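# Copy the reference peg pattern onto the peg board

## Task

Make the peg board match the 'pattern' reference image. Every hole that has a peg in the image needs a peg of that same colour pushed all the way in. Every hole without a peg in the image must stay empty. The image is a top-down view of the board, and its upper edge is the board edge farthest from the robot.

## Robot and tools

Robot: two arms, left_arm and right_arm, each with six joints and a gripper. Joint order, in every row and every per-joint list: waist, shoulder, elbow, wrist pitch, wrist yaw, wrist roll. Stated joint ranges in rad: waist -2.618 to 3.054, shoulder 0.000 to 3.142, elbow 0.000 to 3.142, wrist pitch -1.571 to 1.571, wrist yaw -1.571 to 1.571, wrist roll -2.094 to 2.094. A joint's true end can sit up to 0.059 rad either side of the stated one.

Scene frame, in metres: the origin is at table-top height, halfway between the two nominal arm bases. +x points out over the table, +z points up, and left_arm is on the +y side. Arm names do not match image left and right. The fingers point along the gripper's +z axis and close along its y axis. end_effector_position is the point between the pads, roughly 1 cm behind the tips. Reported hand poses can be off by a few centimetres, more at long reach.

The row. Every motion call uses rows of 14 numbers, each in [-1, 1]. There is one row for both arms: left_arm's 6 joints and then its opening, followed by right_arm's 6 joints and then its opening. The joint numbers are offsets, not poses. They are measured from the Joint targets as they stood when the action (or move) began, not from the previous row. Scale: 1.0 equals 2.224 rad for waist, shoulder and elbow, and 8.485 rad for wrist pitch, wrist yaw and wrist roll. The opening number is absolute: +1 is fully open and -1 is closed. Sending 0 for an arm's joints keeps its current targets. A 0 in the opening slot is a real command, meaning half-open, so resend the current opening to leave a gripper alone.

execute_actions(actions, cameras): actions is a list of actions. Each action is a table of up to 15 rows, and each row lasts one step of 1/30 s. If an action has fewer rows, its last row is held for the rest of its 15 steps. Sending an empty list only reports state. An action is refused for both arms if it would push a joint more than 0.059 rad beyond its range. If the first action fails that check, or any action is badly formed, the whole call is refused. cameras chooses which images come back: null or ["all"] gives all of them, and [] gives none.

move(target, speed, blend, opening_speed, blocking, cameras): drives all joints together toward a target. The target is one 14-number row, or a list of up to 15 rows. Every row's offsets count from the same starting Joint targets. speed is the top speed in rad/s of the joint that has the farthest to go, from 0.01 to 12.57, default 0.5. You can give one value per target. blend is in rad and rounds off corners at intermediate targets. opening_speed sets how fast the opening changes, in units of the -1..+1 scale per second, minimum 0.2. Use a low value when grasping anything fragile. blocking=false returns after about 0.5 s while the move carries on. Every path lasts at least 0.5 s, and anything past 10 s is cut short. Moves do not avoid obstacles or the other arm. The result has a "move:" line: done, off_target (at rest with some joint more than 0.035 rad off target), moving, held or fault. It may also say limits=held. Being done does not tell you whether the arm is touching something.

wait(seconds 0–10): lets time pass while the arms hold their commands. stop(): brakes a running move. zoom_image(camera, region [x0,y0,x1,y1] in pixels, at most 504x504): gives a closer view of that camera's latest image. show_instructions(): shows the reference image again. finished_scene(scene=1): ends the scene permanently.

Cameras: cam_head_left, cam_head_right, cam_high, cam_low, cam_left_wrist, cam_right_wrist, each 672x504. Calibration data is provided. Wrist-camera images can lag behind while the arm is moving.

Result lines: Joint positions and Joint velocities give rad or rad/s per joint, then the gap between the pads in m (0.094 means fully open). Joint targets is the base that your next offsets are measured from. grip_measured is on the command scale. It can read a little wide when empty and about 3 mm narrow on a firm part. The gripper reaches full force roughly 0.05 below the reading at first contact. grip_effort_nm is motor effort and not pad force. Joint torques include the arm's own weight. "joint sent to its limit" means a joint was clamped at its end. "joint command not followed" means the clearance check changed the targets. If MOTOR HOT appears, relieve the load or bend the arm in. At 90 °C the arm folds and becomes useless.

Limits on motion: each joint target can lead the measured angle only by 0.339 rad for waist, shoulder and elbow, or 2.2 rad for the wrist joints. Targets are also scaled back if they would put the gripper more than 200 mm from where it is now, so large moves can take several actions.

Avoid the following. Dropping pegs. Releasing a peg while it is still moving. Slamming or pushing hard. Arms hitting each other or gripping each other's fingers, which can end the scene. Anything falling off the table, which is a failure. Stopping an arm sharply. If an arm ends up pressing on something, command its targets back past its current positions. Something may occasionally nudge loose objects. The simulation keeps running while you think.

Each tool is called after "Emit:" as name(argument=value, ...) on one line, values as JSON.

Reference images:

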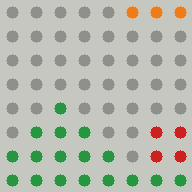

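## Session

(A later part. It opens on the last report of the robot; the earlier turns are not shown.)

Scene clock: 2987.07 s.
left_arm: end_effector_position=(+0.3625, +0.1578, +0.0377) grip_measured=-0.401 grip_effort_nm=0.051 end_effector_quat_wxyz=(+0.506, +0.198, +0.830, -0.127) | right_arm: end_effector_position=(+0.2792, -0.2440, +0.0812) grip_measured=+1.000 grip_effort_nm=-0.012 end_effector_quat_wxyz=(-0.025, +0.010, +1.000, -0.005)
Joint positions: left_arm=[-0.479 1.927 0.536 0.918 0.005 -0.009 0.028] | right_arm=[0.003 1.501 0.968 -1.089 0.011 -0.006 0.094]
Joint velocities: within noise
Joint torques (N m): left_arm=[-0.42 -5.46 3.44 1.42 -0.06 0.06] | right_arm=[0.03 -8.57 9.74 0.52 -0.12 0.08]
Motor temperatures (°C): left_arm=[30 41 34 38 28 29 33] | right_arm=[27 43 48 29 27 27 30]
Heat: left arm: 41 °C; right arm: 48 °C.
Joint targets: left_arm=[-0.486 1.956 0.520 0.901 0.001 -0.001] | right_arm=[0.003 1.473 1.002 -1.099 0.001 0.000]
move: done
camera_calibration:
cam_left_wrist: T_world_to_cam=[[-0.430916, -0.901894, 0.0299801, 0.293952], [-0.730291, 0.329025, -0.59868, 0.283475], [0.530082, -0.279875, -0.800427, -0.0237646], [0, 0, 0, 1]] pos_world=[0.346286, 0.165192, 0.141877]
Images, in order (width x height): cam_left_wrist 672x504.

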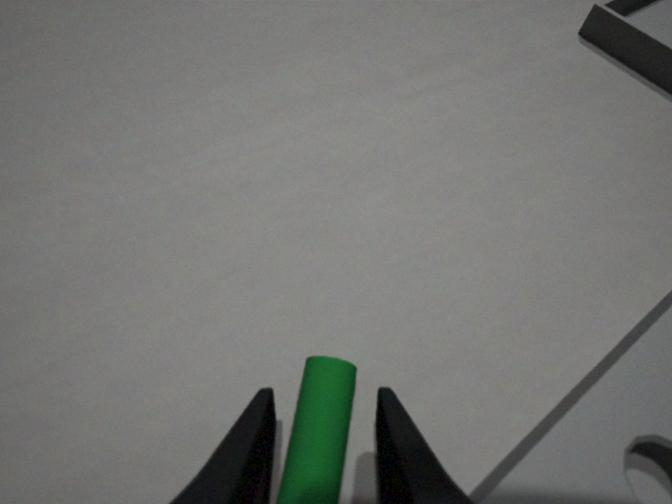

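Emit:
move(target=[0,0,0,0,0,0,-0.9,0,0,0,0,0,0,1], opening_speed=0.6, cameras=["cam_left_wrist"])

Scene clock: 2993.80 s.
left_arm: end_effector_position=(+0.3620, +0.1568, +0.0379) grip_measured=-0.744 grip_effort_nm=-1.038 end_effector_quat_wxyz=(+0.506, +0.199, +0.829, -0.127) | right_arm: end_effector_position=(+0.2792, -0.2440, +0.0812) grip_measured=+1.000 grip_effort_nm=-0.022 end_effector_quat_wxyz=(-0.025, +0.010, +1.000, -0.005)
Joint positions: left_arm=[-0.482 1.927 0.536 0.919 0.005 -0.008 0.012] | right_arm=[0.003 1.501 0.968 -1.089 0.011 -0.006 0.094]
Joint velocities: within noise
Joint torques (N m): left_arm=[-0.35 -5.55 3.43 1.47 -0.07 0.1] | right_arm=[0.02 -8.57 9.76 0.52 -0.12 0.07]
Motor temperatures (°C): left_arm=[30 39 33 37 28 29 33] | right_arm=[27 43 48 29 27 27 30]
Heat: left arm: 39 °C; right arm: 48 °C.
Joint targets: left_arm=[-0.486 1.955 0.520 0.901 0.001 -0.001] | right_arm=[0.003 1.473 1.002 -1.099 0.001 0.000]
move: done
camera_calibration:
cam_left_wrist: T_world_to_cam=[[-0.433663, -0.900599, 0.0292734, 0.293583], [-0.728709, 0.331414, -0.59929, 0.282502], [0.530018, -0.281222, -0.799997, -0.0234118], [0, 0, 0, 1]] pos_world=[0.345587, 0.164192, 0.141977]
Images, in order (width x height): cam_left_wrist 672x504.

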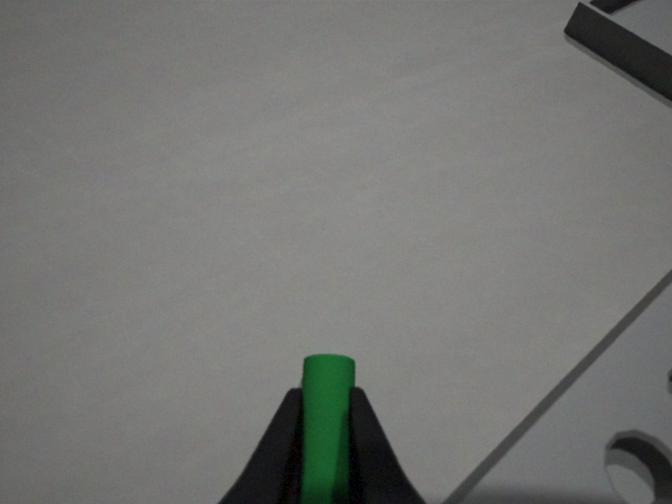

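Emit:
move(target=[[0,-0.0701,0.045,-0.0284,0,0,-0.9,0,0,0,0,0,0,1],[0,-0.0922,0.3058,-0.0826,0,0,-0.9,0,0,0,0,0,0,1],[-0.2689,0.0517,0.5643,-0.2785,0,0.001,-0.9,0,0,0,0,0,0,1],[-0.2689,0.0135,0.3732,-0.2634,0,0.001,-0.9,0,0,0,0,0,0,1]], speed=[0.3,1.2,1.4,0.4], blend=[0,0.15,0,0], cameras=["cam_left_wrist"])

Emit:
zoom_image(camera="cam_left_wrist", region=[240, 310, 400, 430])

Scene clock: 3039.07 s.
left_arm: end_effector_position=(+0.0963, +0.1288, +0.0437) grip_measured=-0.745 grip_effort_nm=-1.043 end_effector_quat_wxyz=(-0.189, +0.502, +0.837, +0.113) | right_arm: end_effector_position=(+0.2792, -0.2440, +0.0812) grip_measured=+1.000 grip_effort_nm=-0.012 end_effector_quat_wxyz=(-0.025, +0.010, +1.000, -0.005)
Joint positions: left_arm=[-1.088 2.023 1.36 -1.352 0 -0.002 0.012] | right_arm=[0.003 1.501 0.968 -1.089 0.011 -0.006 0.094]
Joint velocities: within noise
Joint torques (N m): left_arm=[0.29 -12.85 4.67 -0.69 0.02 0.09] | right_arm=[0.03 -8.57 9.76 0.52 -0.12 0.07]
Motor temperatures (°C): left_arm=[30 38 33 37 28 29 34] | right_arm=[27 43 48 29 27 27 30]
Heat: left arm: 38 °C; right arm: 48 °C.
Joint targets: left_arm=[-1.085 1.986 1.350 -1.334 0.001 0.008] | right_arm=[0.003 1.473 1.002 -1.099 0.001 0.000]
move: off_target (left_arm); left_arm: the shoulder is farthest, 0.038 rad from its target
camera_calibration:
cam_left_wrist: T_world_to_cam=[[-0.871867, -0.488936, -0.0281072, 0.144728], [-0.323651, 0.532159, 0.782341, -0.0234808], [-0.367557, 0.691194, -0.622216, 0.067589], [0, 0, 0, 1]] pos_world=[0.143427, 0.0365412, 0.0644929]
Images, in order (width x height): cam_left_wrist 672x504.

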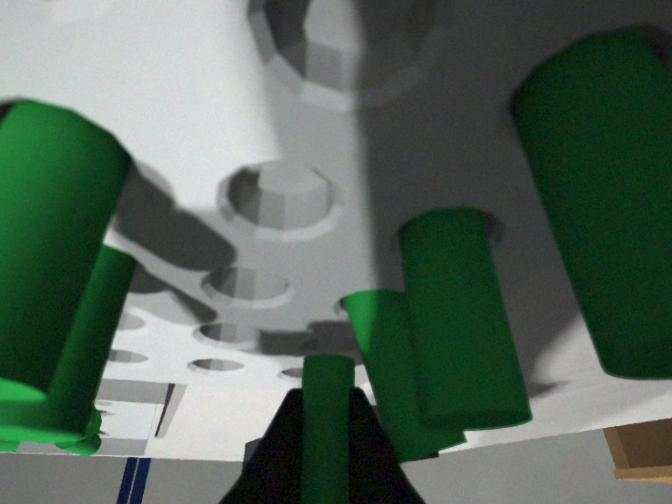

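Scaled by 3.150 from the camera's 672x504 image, which has a finer 960x720 frame.

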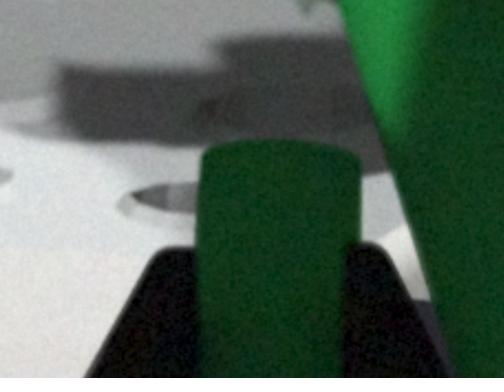

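Emit:
move(target=[0,-0.05,0.02,-0.007,0,0,-0.9,0,0,0,0,0,0,1], speed=0.4, cameras=["cam_left_wrist"])

Emit:
zoom_image(camera="cam_left_wrist", region=[200, 230, 440, 410])

Scene clock: 3092.13 s.
left_arm: end_effector_position=(+0.0995, +0.1229, +0.0774) grip_measured=-0.745 grip_effort_nm=-1.043 end_effector_quat_wxyz=(-0.144, +0.507, +0.846, +0.086) | right_arm: end_effector_position=(+0.2792, -0.2440, +0.0812) grip_measured=+1.000 grip_effort_nm=-0.022 end_effector_quat_wxyz=(-0.025, +0.010, +1.000, -0.005)
Joint positions: left_arm=[-1.088 1.902 1.373 -1.379 0 -0.002 0.012] | right_arm=[0.003 1.501 0.968 -1.089 0.011 -0.006 0.094]
Joint velocities: within noise
Joint torques (N m): left_arm=[0.24 -11.21 8.14 -0.8 -0.02 0.13] | right_arm=[0.03 -8.57 9.74 0.52 -0.11 0.07]
Motor temperatures (°C): left_arm=[30 45 33 35 28 29 34] | right_arm=[27 43 48 29 27 27 30]
Heat: left arm: 45 °C; right arm: 48 °C.
Joint targets: left_arm=[-1.085 1.874 1.395 -1.393 0.001 0.008] | right_arm=[0.003 1.473 1.002 -1.099 0.001 0.000]
move: done
camera_calibration:
cam_left_wrist: T_world_to_cam=[[-0.870529, -0.491458, -0.0254638, 0.145489], [-0.36109, 0.602739, 0.711562, -0.0451546], [-0.334354, 0.62863, -0.702162, 0.104412], [0, 0, 0, 1]] pos_world=[0.145259, 0.0330818, 0.109149]
Images, in order (width x height): cam_left_wrist 672x504.

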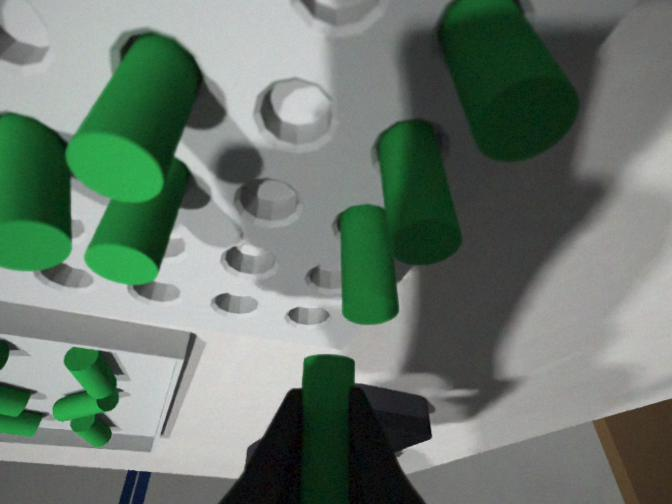

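Scaled by 2.100 from the camera's 672x504 image, which has a finer 960x720 frame.

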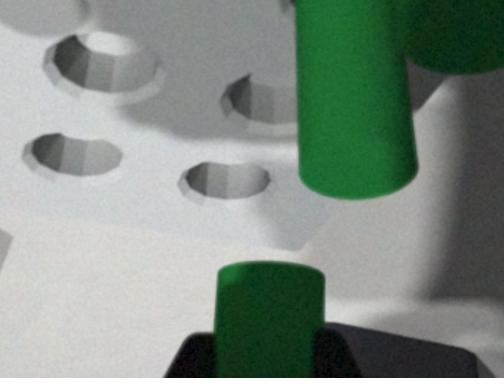

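Emit:
move(target=[-0.004,0.0805,0.0105,0.004,0,0,-0.9,0,0,0,0,0,0,1], speed=0.3, cameras=["cam_left_wrist"])

Emit:
zoom_image(camera="cam_left_wrist", region=[240, 310, 400, 430])

Scene clock: 3117.97 s.
left_arm: end_effector_position=(+0.0963, +0.1293, +0.0506) grip_measured=-0.745 grip_effort_nm=-1.053 end_effector_quat_wxyz=(-0.196, +0.501, +0.835, +0.118) | right_arm: end_effector_position=(+0.2792, -0.2440, +0.0812) grip_measured=+1.000 grip_effort_nm=-0.017 end_effector_quat_wxyz=(-0.025, +0.010, +1.000, -0.005)
Joint positions: left_arm=[-1.088 2.028 1.39 -1.395 0 -0.001 0.012] | right_arm=[0.003 1.501 0.968 -1.089 0.011 -0.006 0.094]
Joint velocities: within noise
Joint torques (N m): left_arm=[-0.44 -7.34 8.55 -0.55 0.01 0.13] | right_arm=[0.02 -8.57 9.76 0.52 -0.11 0.07]
Motor temperatures (°C): left_arm=[30 42 35 35 28 29 35] | right_arm=[27 43 48 29 27 27 30]
Heat: left arm: 42 °C; right arm: 48 °C.
Joint targets: left_arm=[-1.093 2.053 1.418 -1.359 0.001 0.008] | right_arm=[0.003 1.473 1.002 -1.099 0.001 0.000]
move: done
camera_calibration:
cam_left_wrist: T_world_to_cam=[[-0.872581, -0.487615, -0.0288821, 0.144981], [-0.316639, 0.519618, 0.79356, -0.0287586], [-0.371944, 0.70159, -0.607807, 0.0699665], [0, 0, 0, 1]] pos_world=[0.143425, 0.0365504, 0.0695351]
Images, in order (width x height): cam_left_wrist 672x504.

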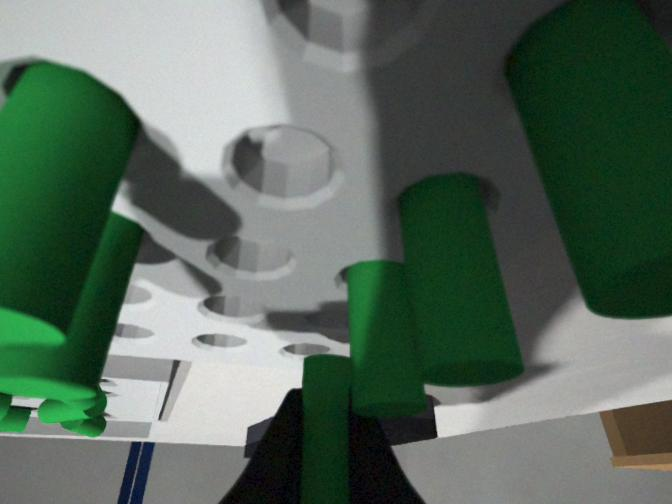

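Scaled by 3.150 from the camera's 672x504 image, which has a finer 960x720 frame.

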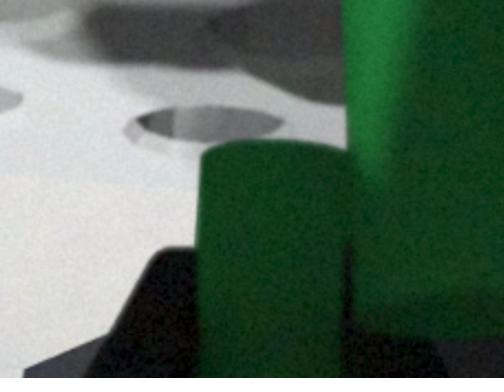

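Emit:
move(target=[0,-0.001,-0.0225,0.0038,0,0,-0.9,0,0,0,0,0,0,1], speed=0.3, cameras=["cam_left_wrist"])

Emit:
zoom_image(camera="cam_left_wrist", region=[240, 310, 400, 430])

Scene clock: 3157.50 s.
left_arm: end_effector_position=(+0.0950, +0.1316, +0.0489) grip_measured=-0.745 grip_effort_nm=-1.043 end_effector_quat_wxyz=(-0.199, +0.501, +0.834, +0.120) | right_arm: end_effector_position=(+0.2792, -0.2440, +0.0812) grip_measured=+1.000 grip_effort_nm=-0.017 end_effector_quat_wxyz=(-0.025, +0.010, +1.000, -0.005)
Joint positions: left_arm=[-1.088 2.028 1.379 -1.391 0 -0.001 0.012] | right_arm=[0.003 1.501 0.968 -1.089 0.011 -0.006 0.094]
Joint velocities: within noise
Joint torques (N m): left_arm=[-0.46 -7.49 4.74 -0.31 0.01 0.11] | right_arm=[0.05 -8.58 9.74 0.52 -0.11 0.08]
Motor temperatures (°C): left_arm=[30 39 36 34 28 29 35] | right_arm=[27 43 48 29 27 27 30]
Heat: left arm: 39 °C; right arm: 48 °C.
Joint targets: left_arm=[-1.093 2.051 1.368 -1.327 0.001 0.008] | right_arm=[0.003 1.473 1.002 -1.099 0.001 0.000]
move: off_target (left_arm); left_arm: the wrist pitch is farthest, 0.064 rad from its target
camera_calibration:
cam_left_wrist: T_world_to_cam=[[-0.872898, -0.487052, -0.0288062, 0.145005], [-0.313549, 0.51475, 0.797947, -0.0289896], [-0.373814, 0.705558, -0.602039, 0.0661798], [0, 0, 0, 1]] pos_world=[0.142224, 0.0388539, 0.067152]
Images, in order (width x height): cam_left_wrist 672x504.

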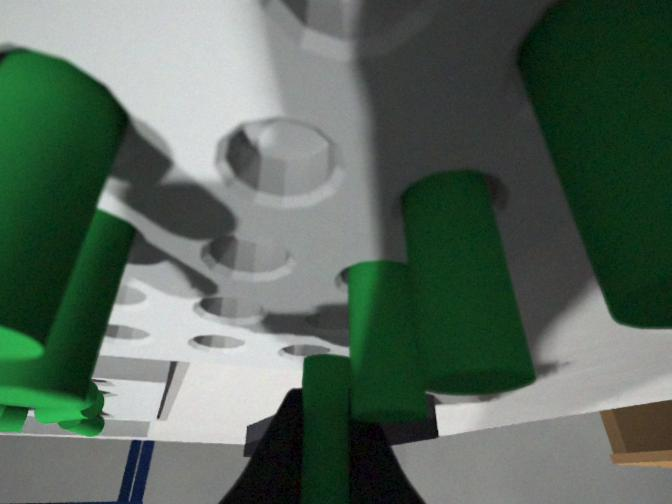

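Scaled by 3.150 from the camera's 672x504 image, which has a finer 960x720 frame.

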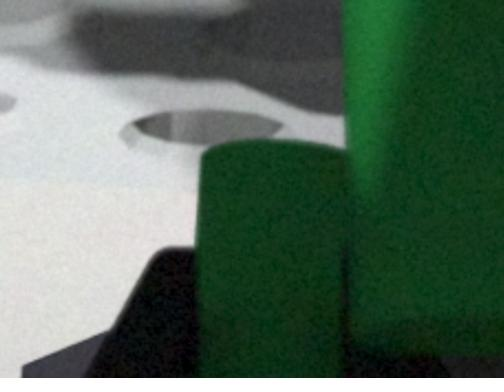

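Emit:
move(target=[[0,-0.08,0.045,-0.014,0,0,-0.9,0,0,0,0,0,0,1],[0.0,0.0085,0.183,-0.0159,0,0,-0.9,0,0,0,0,0,0,1],[0.2,0.0885,0.183,-0.0235,0,0,-0.9,0,0,0,0,0,0,1]], speed=[0.4,0.8,0.8], cameras=["cam_left_wrist"])

Scene clock: 3202.10 s.
left_arm: end_effector_position=(+0.2362, +0.1630, +0.0569) grip_measured=-0.745 grip_effort_nm=-1.048 end_effector_quat_wxyz=(-0.197, +0.307, +0.929, +0.065) | right_arm: end_effector_position=(+0.2792, -0.2440, +0.0812) grip_measured=+1.000 grip_effort_nm=-0.012 end_effector_quat_wxyz=(-0.025, +0.010, +1.000, -0.005)
Joint positions: left_arm=[-0.645 2.228 1.753 -1.512 0.001 0 0.012] | right_arm=[0.003 1.501 0.968 -1.089 0.011 -0.006 0.094]
Joint velocities: within noise
Joint torques (N m): left_arm=[-0.23 -9.81 8.29 -1.01 0.02 0.07] | right_arm=[0.05 -8.57 9.76 0.53 -0.12 0.07]
Motor temperatures (°C): left_arm=[30 39 34 33 28 29 35] | right_arm=[27 43 48 29 27 27 30]
Heat: left arm: 39 °C; right arm: 48 °C.
Joint targets: left_arm=[-0.649 2.248 1.775 -1.527 0.001 0.008] | right_arm=[0.003 1.473 1.002 -1.099 0.001 0.000]
move: done
camera_calibration:
cam_left_wrist: T_world_to_cam=[[-0.578607, -0.815183, -0.0262876, 0.267559], [-0.536343, 0.356012, 0.765239, 0.07315], [-0.614451, 0.456872, -0.643209, 0.201295], [0, 0, 0, 1]] pos_world=[0.317731, 0.100101, 0.0805306]
Images, in order (width x height): cam_left_wrist 672x504.

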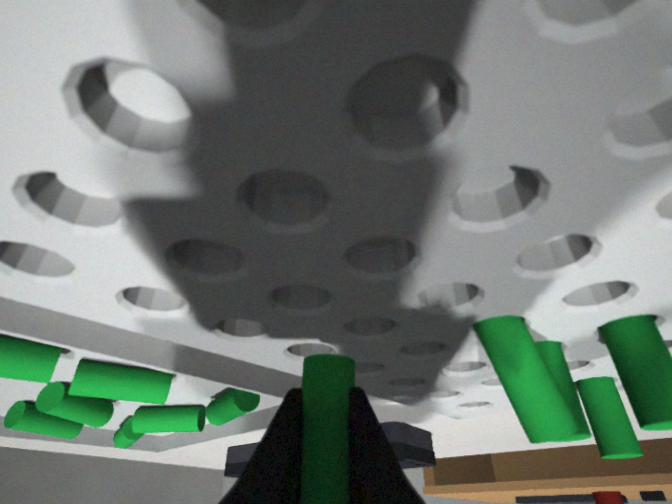

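Emit:
move(target=[[0.012,0,0,0,0,0,-0.9,0,0,0,0,0,0,1],[0.012,0.008,-0.029,0.008,0,0,-0.9,0,0,0,0,0,0,1]], speed=0.3, cameras=["cam_left_wrist"])

Scene clock: 3214.03 s.
left_arm: end_effector_position=(+0.2379, +0.1703, +0.0438) grip_measured=-0.745 grip_effort_nm=-1.048 end_effector_quat_wxyz=(-0.203, +0.297, +0.931, +0.065) | right_arm: end_effector_position=(+0.2792, -0.2440, +0.0812) grip_measured=+1.000 grip_effort_nm=-0.017 end_effector_quat_wxyz=(-0.025, +0.010, +1.000, -0.005)
Joint positions: left_arm=[-0.624 2.244 1.72 -1.477 0.001 0 0.012] | right_arm=[0.003 1.501 0.968 -1.089 0.011 -0.006 0.094]
Joint velocities: within noise
Joint torques (N m): left_arm=[0.17 -9.62 5.11 -0.7 -0.02 0.07] | right_arm=[0.02 -8.57 9.74 0.52 -0.12 0.08]
Motor temperatures (°C): left_arm=[30 38 34 33 28 29 35] | right_arm=[27 43 48 29 27 27 30]
Heat: left arm: 38 °C; right arm: 48 °C.
Joint targets: left_arm=[-0.622 2.266 1.711 -1.459 0.001 0.008] | right_arm=[0.003 1.473 1.002 -1.099 0.001 0.000]
move: done
camera_calibration:
cam_left_wrist: T_world_to_cam=[[-0.561383, -0.827127, -0.0266348, 0.272146], [-0.535493, 0.338532, 0.773721, 0.083946], [-0.630949, 0.448616, -0.632967, 0.195529], [0, 0, 0, 1]] pos_world=[0.321099, 0.108964, 0.0660612]
Images, in order (width x height): cam_left_wrist 672x504.

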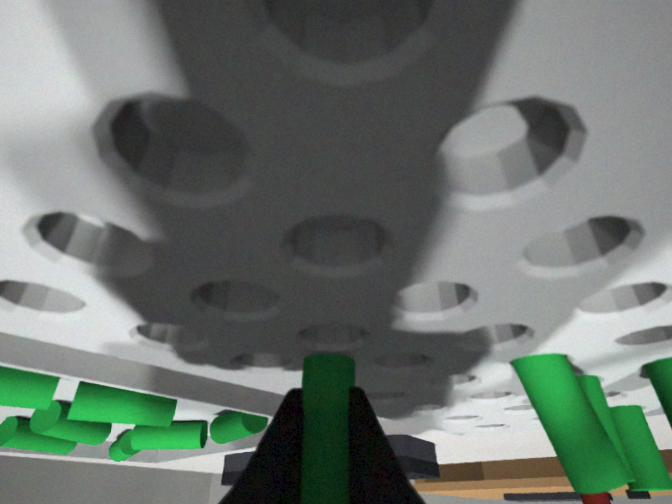

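Emit:
move(target=[0,0.001,-0.004,0.0012,0,0,-0.9,0,0,0,0,0,0,1], speed=0.1, cameras=["cam_left_wrist"])

Emit:
zoom_image(camera="cam_left_wrist", region=[240, 310, 400, 430])

Scene clock: 3220.13 s.
left_arm: end_effector_position=(+0.2382, +0.1702, +0.0428) grip_measured=-0.745 grip_effort_nm=-1.048 end_effector_quat_wxyz=(-0.202, +0.297, +0.931, +0.064) | right_arm: end_effector_position=(+0.2792, -0.2440, +0.0812) grip_measured=+1.000 grip_effort_nm=-0.012 end_effector_quat_wxyz=(-0.025, +0.010, +1.000, -0.005)
Joint positions: left_arm=[-0.624 2.244 1.717 -1.471 0.001 0 0.012] | right_arm=[0.003 1.501 0.968 -1.089 0.011 -0.006 0.094]
Joint velocities: within noise
Joint torques (N m): left_arm=[0.18 -9.68 4.68 -0.63 -0.01 0.12] | right_arm=[0.03 -8.57 9.74 0.52 -0.11 0.07]
Motor temperatures (°C): left_arm=[30 38 34 33 28 29 35] | right_arm=[27 43 48 29 27 27 30]
Heat: left arm: 38 °C; right arm: 48 °C.
Joint targets: left_arm=[-0.622 2.268 1.702 -1.448 0.001 0.008] | right_arm=[0.003 1.473 1.002 -1.099 0.001 0.000]
move: done
camera_calibration:
cam_left_wrist: T_world_to_cam=[[-0.561297, -0.827186, -0.0266207, 0.272132], [-0.536945, 0.339496, 0.772291, 0.0851654], [-0.629791, 0.447778, -0.634711, 0.195024], [0, 0, 0, 1]] pos_world=[0.3213, 0.108863, 0.065256]
Images, in order (width x height): cam_left_wrist 672x504.

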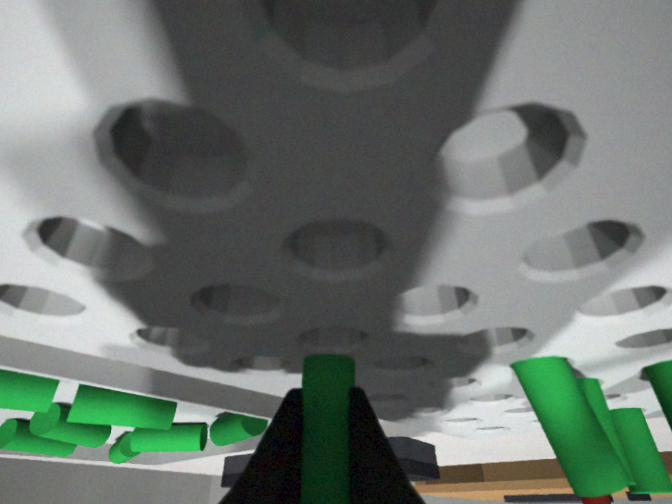

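Scaled by 3.150 from the camera's 672x504 image, which has a finer 960x720 frame.

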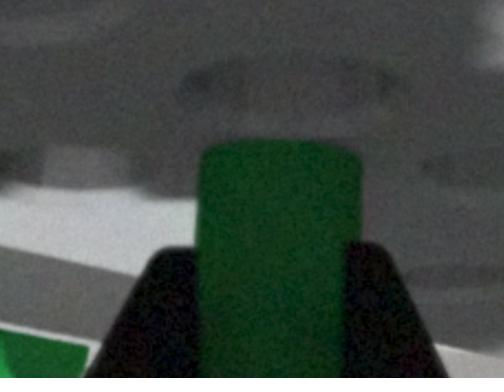

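Emit:
move(target=[0,0.002,-0.004,0.0018,0,0,-0.9,0,0,0,0,0,0,1], speed=0.1, cameras=["cam_left_wrist"])

Emit:
zoom_image(camera="cam_left_wrist", region=[240, 310, 400, 430])

Scene clock: 3228.10 s.
left_arm: end_effector_position=(+0.2373, +0.1708, +0.0423) grip_measured=-0.745 grip_effort_nm=-1.043 end_effector_quat_wxyz=(-0.204, +0.297, +0.931, +0.065) | right_arm: end_effector_position=(+0.2792, -0.2440, +0.0812) grip_measured=+1.000 grip_effort_nm=-0.012 end_effector_quat_wxyz=(-0.025, +0.010, +1.000, -0.005)
Joint positions: left_arm=[-0.624 2.244 1.713 -1.471 0.001 0 0.012] | right_arm=[0.003 1.501 0.968 -1.089 0.011 -0.006 0.094]
Joint velocities: within noise
Joint torques (N m): left_arm=[0.1 -9.02 4.15 -0.46 -0.04 0.1] | right_arm=[0.02 -8.58 9.77 0.53 -0.12 0.07]
Motor temperatures (°C): left_arm=[30 39 34 33 28 29 35] | right_arm=[27 43 48 29 27 27 30]
Heat: left arm: 39 °C; right arm: 48 °C.
Joint targets: left_arm=[-0.622 2.273 1.693 -1.433 0.001 0.008] | right_arm=[0.003 1.473 1.002 -1.099 0.001 0.000]
move: off_target (left_arm); left_arm: the wrist pitch is farthest, 0.038 rad from its target
camera_calibration:
cam_left_wrist: T_world_to_cam=[[-0.561345, -0.827151, -0.0266951, 0.272116], [-0.534521, 0.337748, 0.774735, 0.0844228], [-0.631807, 0.449162, -0.631723, 0.193924], [0, 0, 0, 1]] pos_world=[0.320399, 0.109464, 0.0643649]
Images, in order (width x height): cam_left_wrist 672x504.

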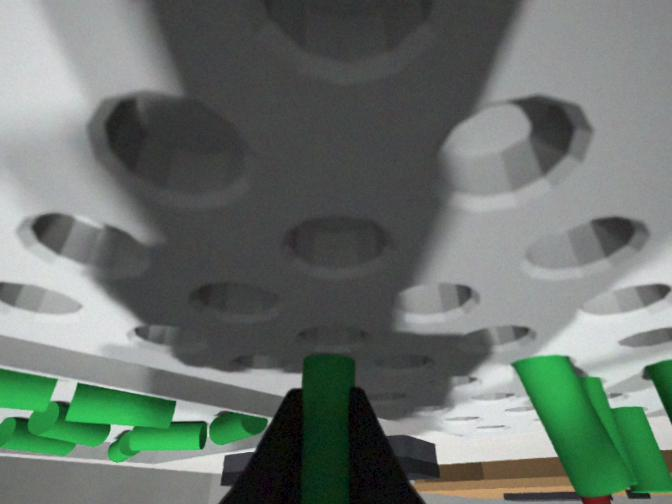

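Scaled by 3.150 from the camera's 672x504 image, which has a finer 960x720 frame.

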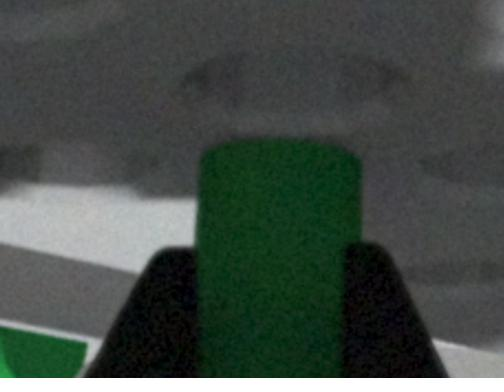

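Emit:
move(target=[[0,0,0.001,-0.001,0,0,-0.9,0,0,0,0,0,0,1],[0,0,0.001,-0.0011,0,0,-0.4,0,0,0,0,0,0,1],[0,-0.035,0.04,-0.008,0,0,-0.4,0,0,0,0,0,0,1]], speed=0.2, opening_speed=0.5, cameras=["cam_left_wrist"])

Scene clock: 3242.53 s.
left_arm: end_effector_position=(+0.2456, +0.1649, +0.0531) grip_measured=-0.401 grip_effort_nm=0.071 end_effector_quat_wxyz=(-0.187, +0.298, +0.934, +0.059) | right_arm: end_effector_position=(+0.2792, -0.2440, +0.0812) grip_measured=+1.000 grip_effort_nm=-0.012 end_effector_quat_wxyz=(-0.025, +0.010, +1.000, -0.005)
Joint positions: left_arm=[-0.624 2.235 1.758 -1.487 0.001 0 0.028] | right_arm=[0.003 1.501 0.968 -1.089 0.011 -0.006 0.094]
Joint velocities: within noise
Joint torques (N m): left_arm=[0.03 -15.43 8.55 -0.96 -0.04 0.09] | right_arm=[0.03 -8.57 9.76 0.51 -0.12 0.08]
Motor temperatures (°C): left_arm=[30 39 33 33 28 29 35] | right_arm=[27 43 48 29 27 27 30]
Heat: left arm: 39 °C; right arm: 48 °C.
Joint targets: left_arm=[-0.622 2.195 1.782 -1.501 0.001 0.008] | right_arm=[0.003 1.473 1.002 -1.099 0.001 0.000]
move: off_target (left_arm); left_arm: the shoulder is farthest, 0.040 rad from its target
camera_calibration:
cam_left_wrist: T_world_to_cam=[[-0.560583, -0.827696, -0.0258132, 0.272045], [-0.557959, 0.354494, 0.750343, 0.0867983], [-0.611905, 0.435032, -0.660544, 0.207684], [0, 0, 0, 1]] pos_world=[0.328017, 0.104051, 0.0790783]
Images, in order (width x height): cam_left_wrist 672x504.

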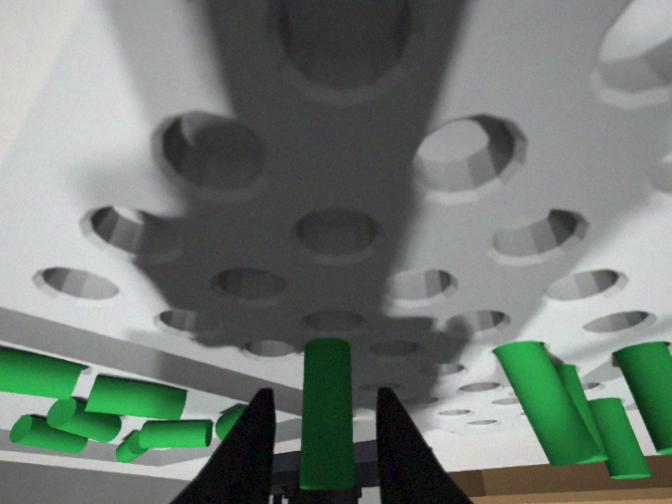

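Emit:
move(target=[[0,-0.06,0.01,0,0,0,-0.3,0,0,0,0,0,0,1],[0,-0.1956,-0.1965,0.0453,0,0,-0.2,0,0,0,0,0,0,1]], speed=[0.4,0.6], blend=[0.05,0], cameras=["cam_left_wrist"])

Scene clock: 3256.63 s.
left_arm: end_effector_position=(+0.2397, +0.1691, +0.0942) grip_measured=-0.202 grip_effort_nm=0.071 end_effector_quat_wxyz=(-0.001, +0.304, +0.953, +0.000) | right_arm: end_effector_position=(+0.2792, -0.2440, +0.0812) grip_measured=+1.000 grip_effort_nm=-0.017 end_effector_quat_wxyz=(-0.025, +0.010, +1.000, -0.005)
Joint positions: left_arm=[-0.624 1.792 1.357 -1.137 0.001 0 0.038] | right_arm=[0.003 1.501 0.968 -1.089 0.011 -0.006 0.094]
Joint velocities: within noise
Joint torques (N m): left_arm=[0.17 -11.36 5.91 0.17 0.02 0.04] | right_arm=[0.03 -8.55 9.76 0.52 -0.11 0.08]
Motor temperatures (°C): left_arm=[30 42 34 33 28 29 34] | right_arm=[27 43 48 29 27 27 30]
Heat: left arm: 42 °C; right arm: 48 °C.
Joint targets: left_arm=[-0.622 1.759 1.345 -1.117 0.001 0.008] | right_arm=[0.003 1.473 1.002 -1.099 0.001 0.000]
move: done
camera_calibration:
cam_left_wrist: T_world_to_cam=[[-0.553906, -0.832437, -0.0153631, 0.271429], [-0.751193, 0.491719, 0.440365, 0.10342], [-0.359022, 0.255462, -0.897687, 0.221485], [0, 0, 0, 1]] pos_world=[0.307553, 0.118513, 0.157451]
Images, in order (width x height): cam_left_wrist 672x504.

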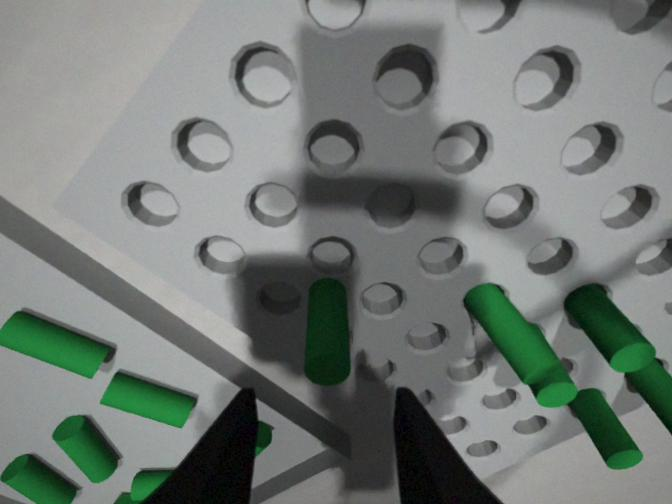

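Emit:
move(target=[[0,0.0414,-0.0603,0.0205,0,0,-0.2,0,0,0,0,0,0,1],[0,0.0414,-0.0603,0.0206,0,0,-0.9,0,0,0,0,0,0,1],[0,-0.002,0.0135,-0.0038,0,0,-0.9,0,0,0,0,0,0,1],[-0.2122,-0.103,-0.1102,0.0002,0,0,-0.9,0,0,0,0,0,0,1],[-0.2122,-0.0665,-0.1655,0.0199,0,0,-0.9,0,0,0,0,0,0,1]], speed=[0.3,0.3,0.4,0.8,0.4], cameras=["cam_left_wrist"])

Emit:
zoom_image(camera="cam_left_wrist", region=[220, 280, 440, 450])

Scene clock: 3284.50 s.
left_arm: end_effector_position=(+0.0952, +0.1279, +0.0564) grip_measured=-0.691 grip_effort_nm=-1.038 end_effector_quat_wxyz=(-0.007, +0.518, +0.856, +0.004) | right_arm: end_effector_position=(+0.2792, -0.2440, +0.0812) grip_measured=+1.000 grip_effort_nm=-0.017 end_effector_quat_wxyz=(-0.025, +0.010, +1.000, -0.005)
Joint positions: left_arm=[-1.094 1.602 0.985 -0.969 0 0 0.015] | right_arm=[0.003 1.501 0.968 -1.089 0.011 -0.006 0.094]
Joint velocities: within noise
Joint torques (N m): left_arm=[0.08 -5.37 5.83 0.16 0.03 0.07] | right_arm=[0.05 -8.57 9.76 0.52 -0.12 0.07]
Motor temperatures (°C): left_arm=[30 41 34 33 28 29 34] | right_arm=[27 43 48 29 27 27 30]
Heat: left arm: 41 °C; right arm: 48 °C.
Joint targets: left_arm=[-1.094 1.612 0.977 -0.948 0.001 0.008] | right_arm=[0.003 1.473 1.002 -1.099 0.001 0.000]
move: done
camera_calibration:
cam_left_wrist: T_world_to_cam=[[-0.871304, -0.490466, -0.0165244, 0.143197], [-0.443749, 0.773039, 0.453318, -0.0341803], [-0.209563, 0.40231, -0.891196, 0.112789], [0, 0, 0, 1]] pos_world=[0.133237, 0.0512796, 0.118378]
Images, in order (width x height): cam_left_wrist 672x504.

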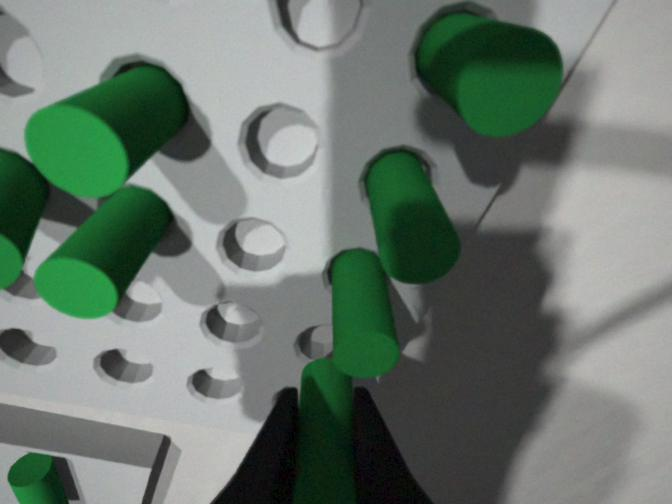

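Scaled by 2.291 from the camera's 672x504 image, which has a finer 960x720 frame.

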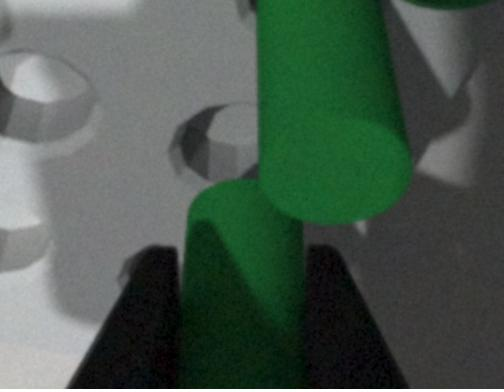

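Emit:
move(target=[0.002,0.0108,-0.0075,0.0046,0,0,-0.9,0,0,0,0,0,0,1], speed=0.2, cameras=["cam_left_wrist"])

Emit:
zoom_image(camera="cam_left_wrist", region=[220, 280, 440, 450])

Scene clock: 3311.00 s.
left_arm: end_effector_position=(+0.0967, +0.1250, +0.0485) grip_measured=-0.691 grip_effort_nm=-1.038 end_effector_quat_wxyz=(-0.004, +0.518, +0.856, +0.003) | right_arm: end_effector_position=(+0.2792, -0.2440, +0.0812) grip_measured=+1.000 grip_effort_nm=-0.022 end_effector_quat_wxyz=(-0.025, +0.010, +1.000, -0.005)
Joint positions: left_arm=[-1.094 1.622 0.971 -0.931 0 0 0.015] | right_arm=[0.003 1.501 0.968 -1.089 0.011 -0.006 0.094]
Joint velocities: within noise
Joint torques (N m): left_arm=[0.36 -5.12 5.44 0.17 0.01 0.07] | right_arm=[0.02 -8.57 9.77 0.52 -0.12 0.07]
Motor temperatures (°C): left_arm=[30 38 34 32 28 29 35] | right_arm=[27 43 48 29 27 27 30]
Heat: left arm: 38 °C; right arm: 48 °C.
Joint targets: left_arm=[-1.090 1.636 0.960 -0.909 0.001 0.008] | right_arm=[0.003 1.473 1.002 -1.099 0.001 0.000]
move: done
camera_calibration:
cam_left_wrist: T_world_to_cam=[[-0.871255, -0.490559, -0.0163249, 0.142907], [-0.444865, 0.775172, 0.448557, -0.0276531], [-0.207389, 0.39807, -0.893605, 0.107689], [0, 0, 0, 1]] pos_world=[0.13454, 0.0486728, 0.110968]
Images, in order (width x height): cam_left_wrist 672x504.

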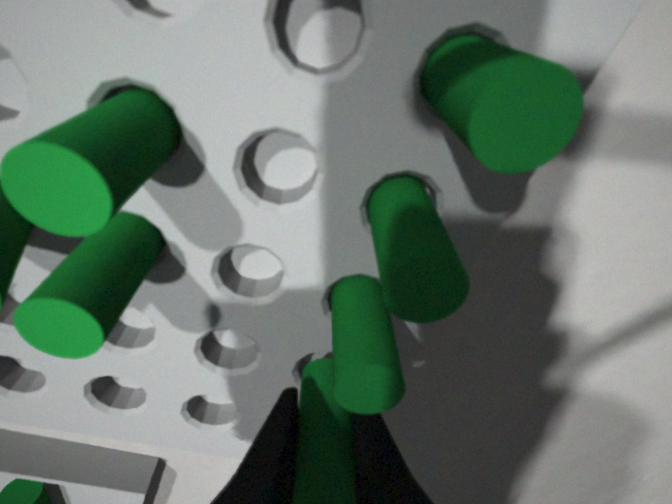

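Scaled by 2.291 from the camera's 672x504 image, which has a finer 960x720 frame.

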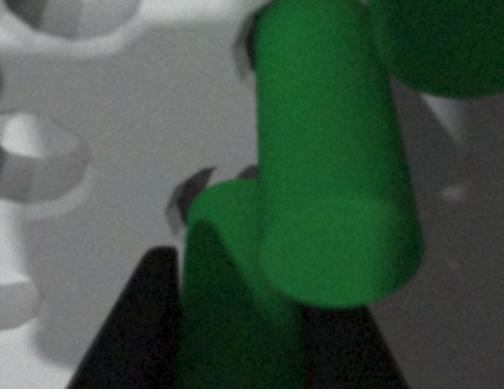

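Emit:
move(target=[[0.004,0,0,0,0,0,-0.9,0,0,0,0,0,0,1],[0.004,0.0008,-0.0045,0.0018,0,0,-0.9,0,0,0,0,0,0,1]], speed=0.15, cameras=["cam_left_wrist"])

Emit:
zoom_image(camera="cam_left_wrist", region=[220, 280, 440, 450])

Scene clock: 3320.53 s.
left_arm: end_effector_position=(+0.0988, +0.1255, +0.0463) grip_measured=-0.691 grip_effort_nm=-1.048 end_effector_quat_wxyz=(-0.002, +0.514, +0.858, +0.001) | right_arm: end_effector_position=(+0.2792, -0.2440, +0.0812) grip_measured=+1.000 grip_effort_nm=-0.017 end_effector_quat_wxyz=(-0.025, +0.010, +1.000, -0.005)
Joint positions: left_arm=[-1.086 1.622 0.962 -0.915 0 0 0.015] | right_arm=[0.003 1.501 0.968 -1.089 0.011 -0.006 0.094]
Joint velocities: within noise
Joint torques (N m): left_arm=[0.59 -5.09 5.48 0.18 0.03 0.07] | right_arm=[0.05 -8.57 9.76 0.52 -0.12 0.07]
Motor temperatures (°C): left_arm=[30 37 34 32 28 29 35] | right_arm=[27 43 48 29 27 27 30]
Heat: left arm: 37 °C; right arm: 48 °C.
Joint targets: left_arm=[-1.080 1.637 0.950 -0.893 0.001 0.008] | right_arm=[0.003 1.473 1.002 -1.099 0.001 0.000]
move: done
camera_calibration:
cam_left_wrist: T_world_to_cam=[[-0.867443, -0.497274, -0.0161711, 0.145378], [-0.452054, 0.774152, 0.443098, -0.0249847], [-0.207822, 0.391673, -0.896327, 0.10692], [0, 0, 0, 1]] pos_world=[0.137033, 0.0497569, 0.109257]
Images, in order (width x height): cam_left_wrist 672x504.

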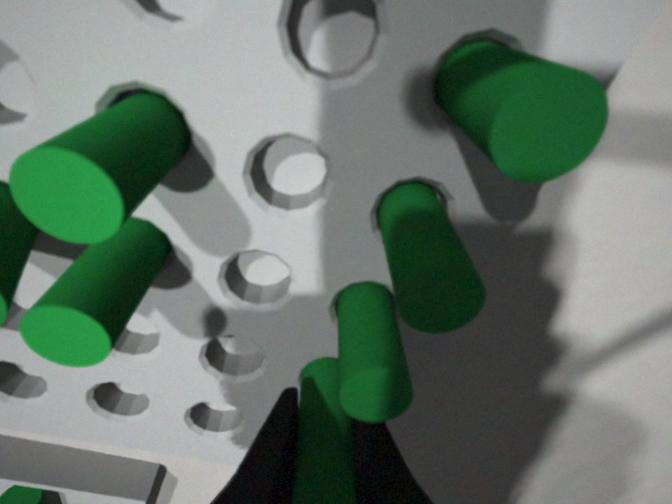

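Scaled by 2.291 from the camera's 672x504 image, which has a finer 960x720 frame.

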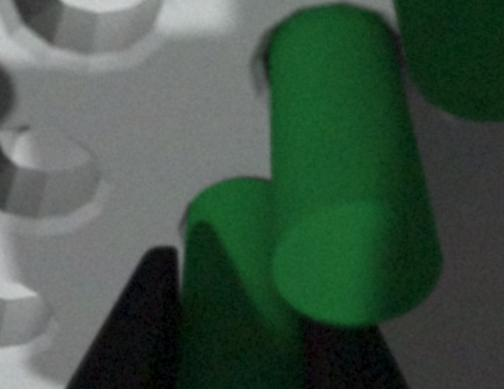

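Emit:
move(target=[[0,0.0028,-0.0075,0.003,0,0,-0.9,0,0,0,0,0,0,1]], speed=0.15, cameras=["cam_left_wrist"])

Emit:
zoom_image(camera="cam_left_wrist", region=[220, 280, 440, 450])

Scene clock: 3328.23 s.
left_arm: end_effector_position=(+0.0990, +0.1250, +0.0446) grip_measured=-0.691 grip_effort_nm=-1.038 end_effector_quat_wxyz=(+0.000, +0.514, +0.858, +0.000) | right_arm: end_effector_position=(+0.2792, -0.2440, +0.0812) grip_measured=+1.000 grip_effort_nm=-0.017 end_effector_quat_wxyz=(-0.025, +0.010, +1.000, -0.005)
Joint positions: left_arm=[-1.086 1.622 0.955 -0.902 0 0 0.015] | right_arm=[0.003 1.501 0.968 -1.089 0.011 -0.006 0.094]
Joint velocities: within noise
Joint torques (N m): left_arm=[0.44 -4.48 4.53 0.32 0.01 0.1] | right_arm=[0.02 -8.58 9.76 0.52 -0.11 0.08]
Motor temperatures (°C): left_arm=[30 36 34 32 28 29 35] | right_arm=[27 43 48 29 27 27 30]
Heat: left arm: 36 °C; right arm: 48 °C.
Joint targets: left_arm=[-1.080 1.644 0.933 -0.868 0.001 0.008] | right_arm=[0.003 1.473 1.002 -1.099 0.001 0.000]
move: done
camera_calibration:
cam_left_wrist: T_world_to_cam=[[-0.867415, -0.497328, -0.0160062, 0.145326], [-0.453149, 0.776255, 0.438273, -0.0236742], [-0.20554, 0.387418, -0.898699, 0.106092], [0, 0, 0, 1]] pos_world=[0.137136, 0.0495501, 0.108047]
Images, in order (width x height): cam_left_wrist 672x504.

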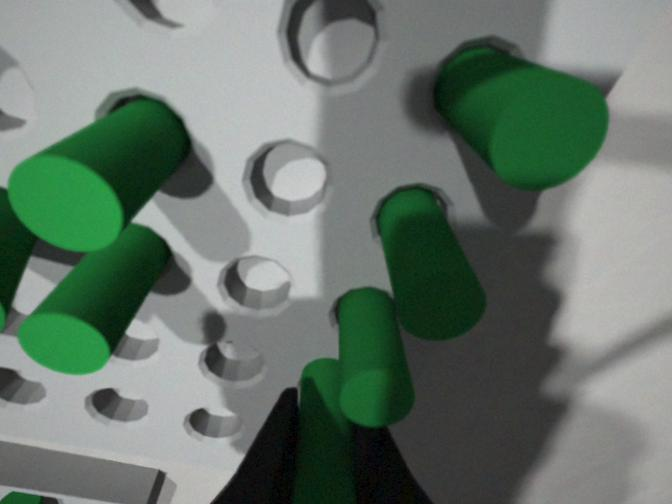

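Scaled by 2.291 from the camera's 672x504 image, which has a finer 960x720 frame.

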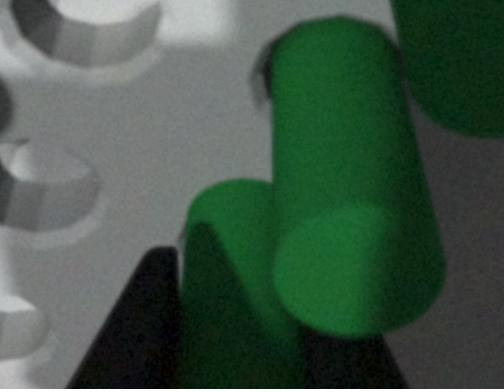

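Emit:
move(target=[[-0.0085,-0.031,0.0189,-0.0061,0,0,-0.9,0,0,0,0,0,0,1],[-0.006,-0.0049,0.0036,-0.0027,0,0,-0.9,0,0,0,0,0,0,1]], speed=0.2, cameras=["cam_left_wrist"])

Emit:
zoom_image(camera="cam_left_wrist", region=[220, 280, 440, 450])

Scene clock: 3341.40 s.
left_arm: end_effector_position=(+0.0974, +0.1247, +0.0454) grip_measured=-0.691 grip_effort_nm=-1.043 end_effector_quat_wxyz=(+0.000, +0.517, +0.856, +0.000) | right_arm: end_effector_position=(+0.2792, -0.2440, +0.0812) grip_measured=+1.000 grip_effort_nm=-0.017 end_effector_quat_wxyz=(-0.025, +0.010, +1.000, -0.005)
Joint positions: left_arm=[-1.092 1.619 0.955 -0.905 0 0 0.015] | right_arm=[0.003 1.501 0.968 -1.089 0.011 -0.006 0.094]
Joint velocities: within noise
Joint torques (N m): left_arm=[-0.1 -5.22 5.34 0.13 0.04 0.09] | right_arm=[0.01 -8.58 9.74 0.53 -0.12 0.08]
Motor temperatures (°C): left_arm=[30 36 33 32 28 29 35] | right_arm=[27 43 48 29 27 27 30]
Heat: left arm: 36 °C; right arm: 48 °C.
Joint targets: left_arm=[-1.094 1.633 0.941 -0.891 0.001 0.008] | right_arm=[0.003 1.473 1.002 -1.099 0.001 0.000]
move: done
camera_calibration:
cam_left_wrist: T_world_to_cam=[[-0.870426, -0.492039, -0.015988, 0.143289], [-0.448414, 0.779012, 0.438252, -0.0253284], [-0.203182, 0.388635, -0.89871, 0.106214], [0, 0, 0, 1]] pos_world=[0.134946, 0.0489565, 0.108847]
Images, in order (width x height): cam_left_wrist 672x504.

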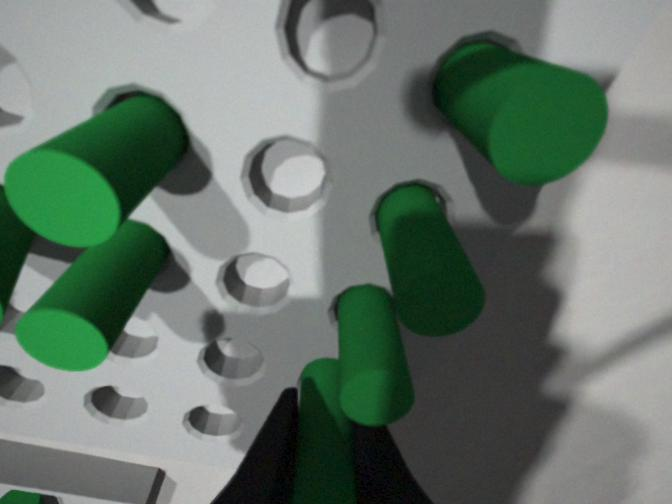

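Scaled by 2.291 from the camera's 672x504 image, which has a finer 960x720 frame.

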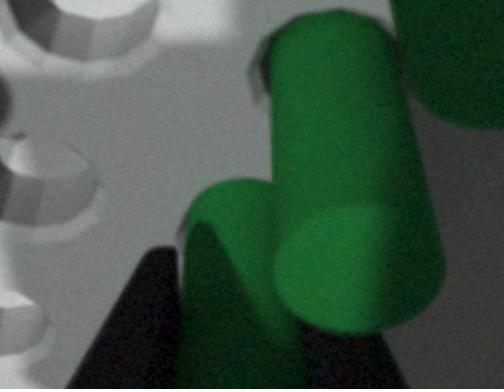

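Emit:
move(target=[[0,-0.031,0.0189,-0.0061,0,0,-0.9,0,0,0,0,0,0,1],[0,-0.0063,-0.0018,-0.0008,0,0,-0.9,0,0,0,0,0,0,1]], speed=0.2, cameras=["cam_left_wrist"])

Emit:
zoom_image(camera="cam_left_wrist", region=[220, 280, 440, 450])

Scene clock: 3347.80 s.
left_arm: end_effector_position=(+0.0955, +0.1282, +0.0474) grip_measured=-0.691 grip_effort_nm=-1.043 end_effector_quat_wxyz=(-0.001, +0.517, +0.856, +0.001) | right_arm: end_effector_position=(+0.2792, -0.2440, +0.0812) grip_measured=+1.000 grip_effort_nm=-0.017 end_effector_quat_wxyz=(-0.025, +0.010, +1.000, -0.005)
Joint positions: left_arm=[-1.092 1.605 0.949 -0.918 0 0 0.015] | right_arm=[0.003 1.501 0.968 -1.089 0.011 -0.006 0.094]
Joint velocities: within noise
Joint torques (N m): left_arm=[-0.09 -5.04 5.46 0.18 0 0.06] | right_arm=[0.03 -8.57 9.77 0.51 -0.12 0.07]
Motor temperatures (°C): left_arm=[30 36 33 32 28 29 35] | right_arm=[27 43 48 29 27 27 30]
Heat: left arm: 36 °C; right arm: 48 °C.
Joint targets: left_arm=[-1.094 1.619 0.937 -0.898 0.001 0.008] | right_arm=[0.003 1.473 1.002 -1.099 0.001 0.000]
move: done
camera_calibration:
cam_left_wrist: T_world_to_cam=[[-0.87044, -0.492009, -0.0161465, 0.143477], [-0.447495, 0.777168, 0.442446, -0.0298619], [-0.205139, 0.392349, -0.89665, 0.105868], [0, 0, 0, 1]] pos_world=[0.133243, 0.0522624, 0.110455]
Images, in order (width x height): cam_left_wrist 672x504.

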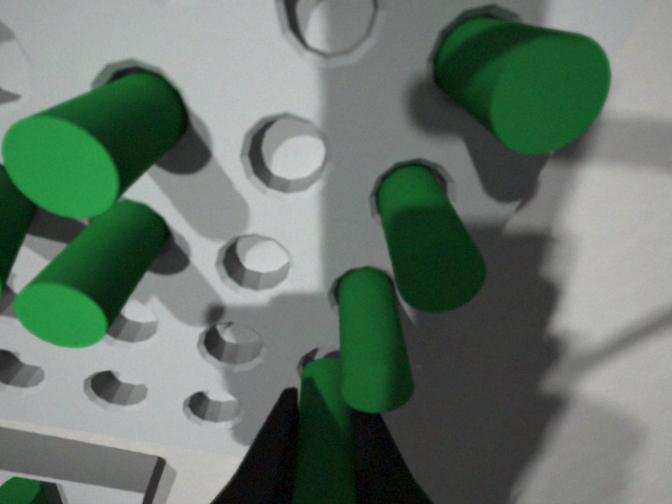

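Scaled by 2.291 from the camera's 672x504 image, which has a finer 960x720 frame.

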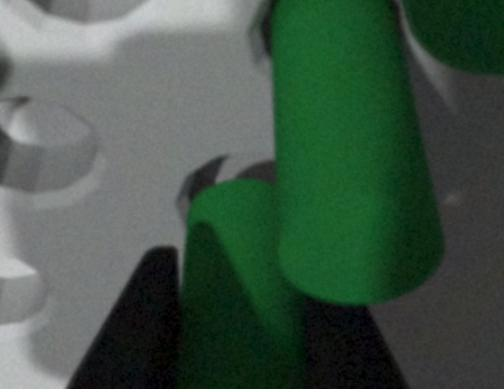

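Emit:
move(target=[[0,0.0015,-0.004,0.0019,0,0,-0.9,0,0,0,0,0,0,1],[0,0.003,-0.007,0.0032,0,0,-0.9,0,0,0,0,0,0,1]], speed=0.15, cameras=["cam_left_wrist"])

Emit:
zoom_image(camera="cam_left_wrist", region=[220, 280, 440, 450])

Scene clock: 3355.87 s.
left_arm: end_effector_position=(+0.0956, +0.1281, +0.0424) grip_measured=-0.691 grip_effort_nm=-1.043 end_effector_quat_wxyz=(+0.000, +0.517, +0.856, +0.000) | right_arm: end_effector_position=(+0.2792, -0.2440, +0.0812) grip_measured=+1.000 grip_effort_nm=-0.022 end_effector_quat_wxyz=(-0.025, +0.010, +1.000, -0.005)
Joint positions: left_arm=[-1.092 1.611 0.934 -0.894 0 0 0.015] | right_arm=[0.003 1.501 0.968 -1.089 0.011 -0.006 0.094]
Joint velocities: within noise
Joint torques (N m): left_arm=[-0.16 -5.04 5.39 0.24 -0.04 0.07] | right_arm=[0.01 -8.57 9.76 0.52 -0.11 0.07]
Motor temperatures (°C): left_arm=[30 36 33 32 28 29 35] | right_arm=[27 43 48 29 27 27 30]
Heat: left arm: 36 °C; right arm: 48 °C.
Joint targets: left_arm=[-1.094 1.625 0.922 -0.871 0.001 0.008] | right_arm=[0.003 1.473 1.002 -1.099 0.001 0.000]
move: done
camera_calibration:
cam_left_wrist: T_world_to_cam=[[-0.870431, -0.492029, -0.0160476, 0.143388], [-0.448027, 0.778237, 0.440022, -0.0274614], [-0.204015, 0.390199, -0.897843, 0.10165], [0, 0, 0, 1]] pos_world=[0.133244, 0.052259, 0.10565]
Images, in order (width x height): cam_left_wrist 672x504.

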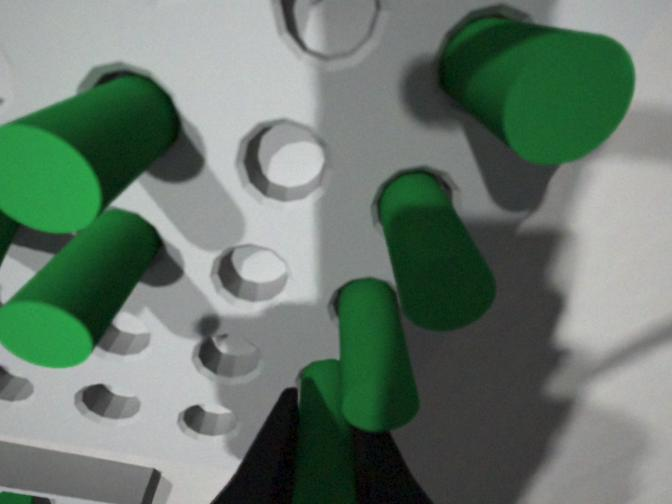

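Scaled by 2.291 from the camera's 672x504 image, which has a finer 960x720 frame.

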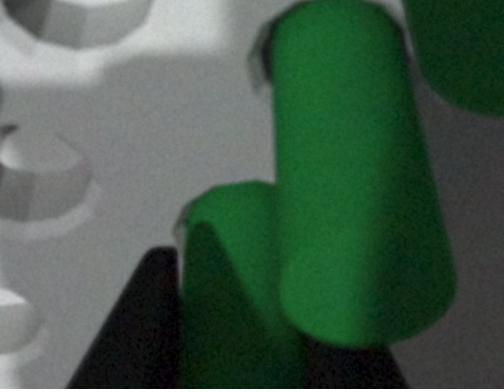

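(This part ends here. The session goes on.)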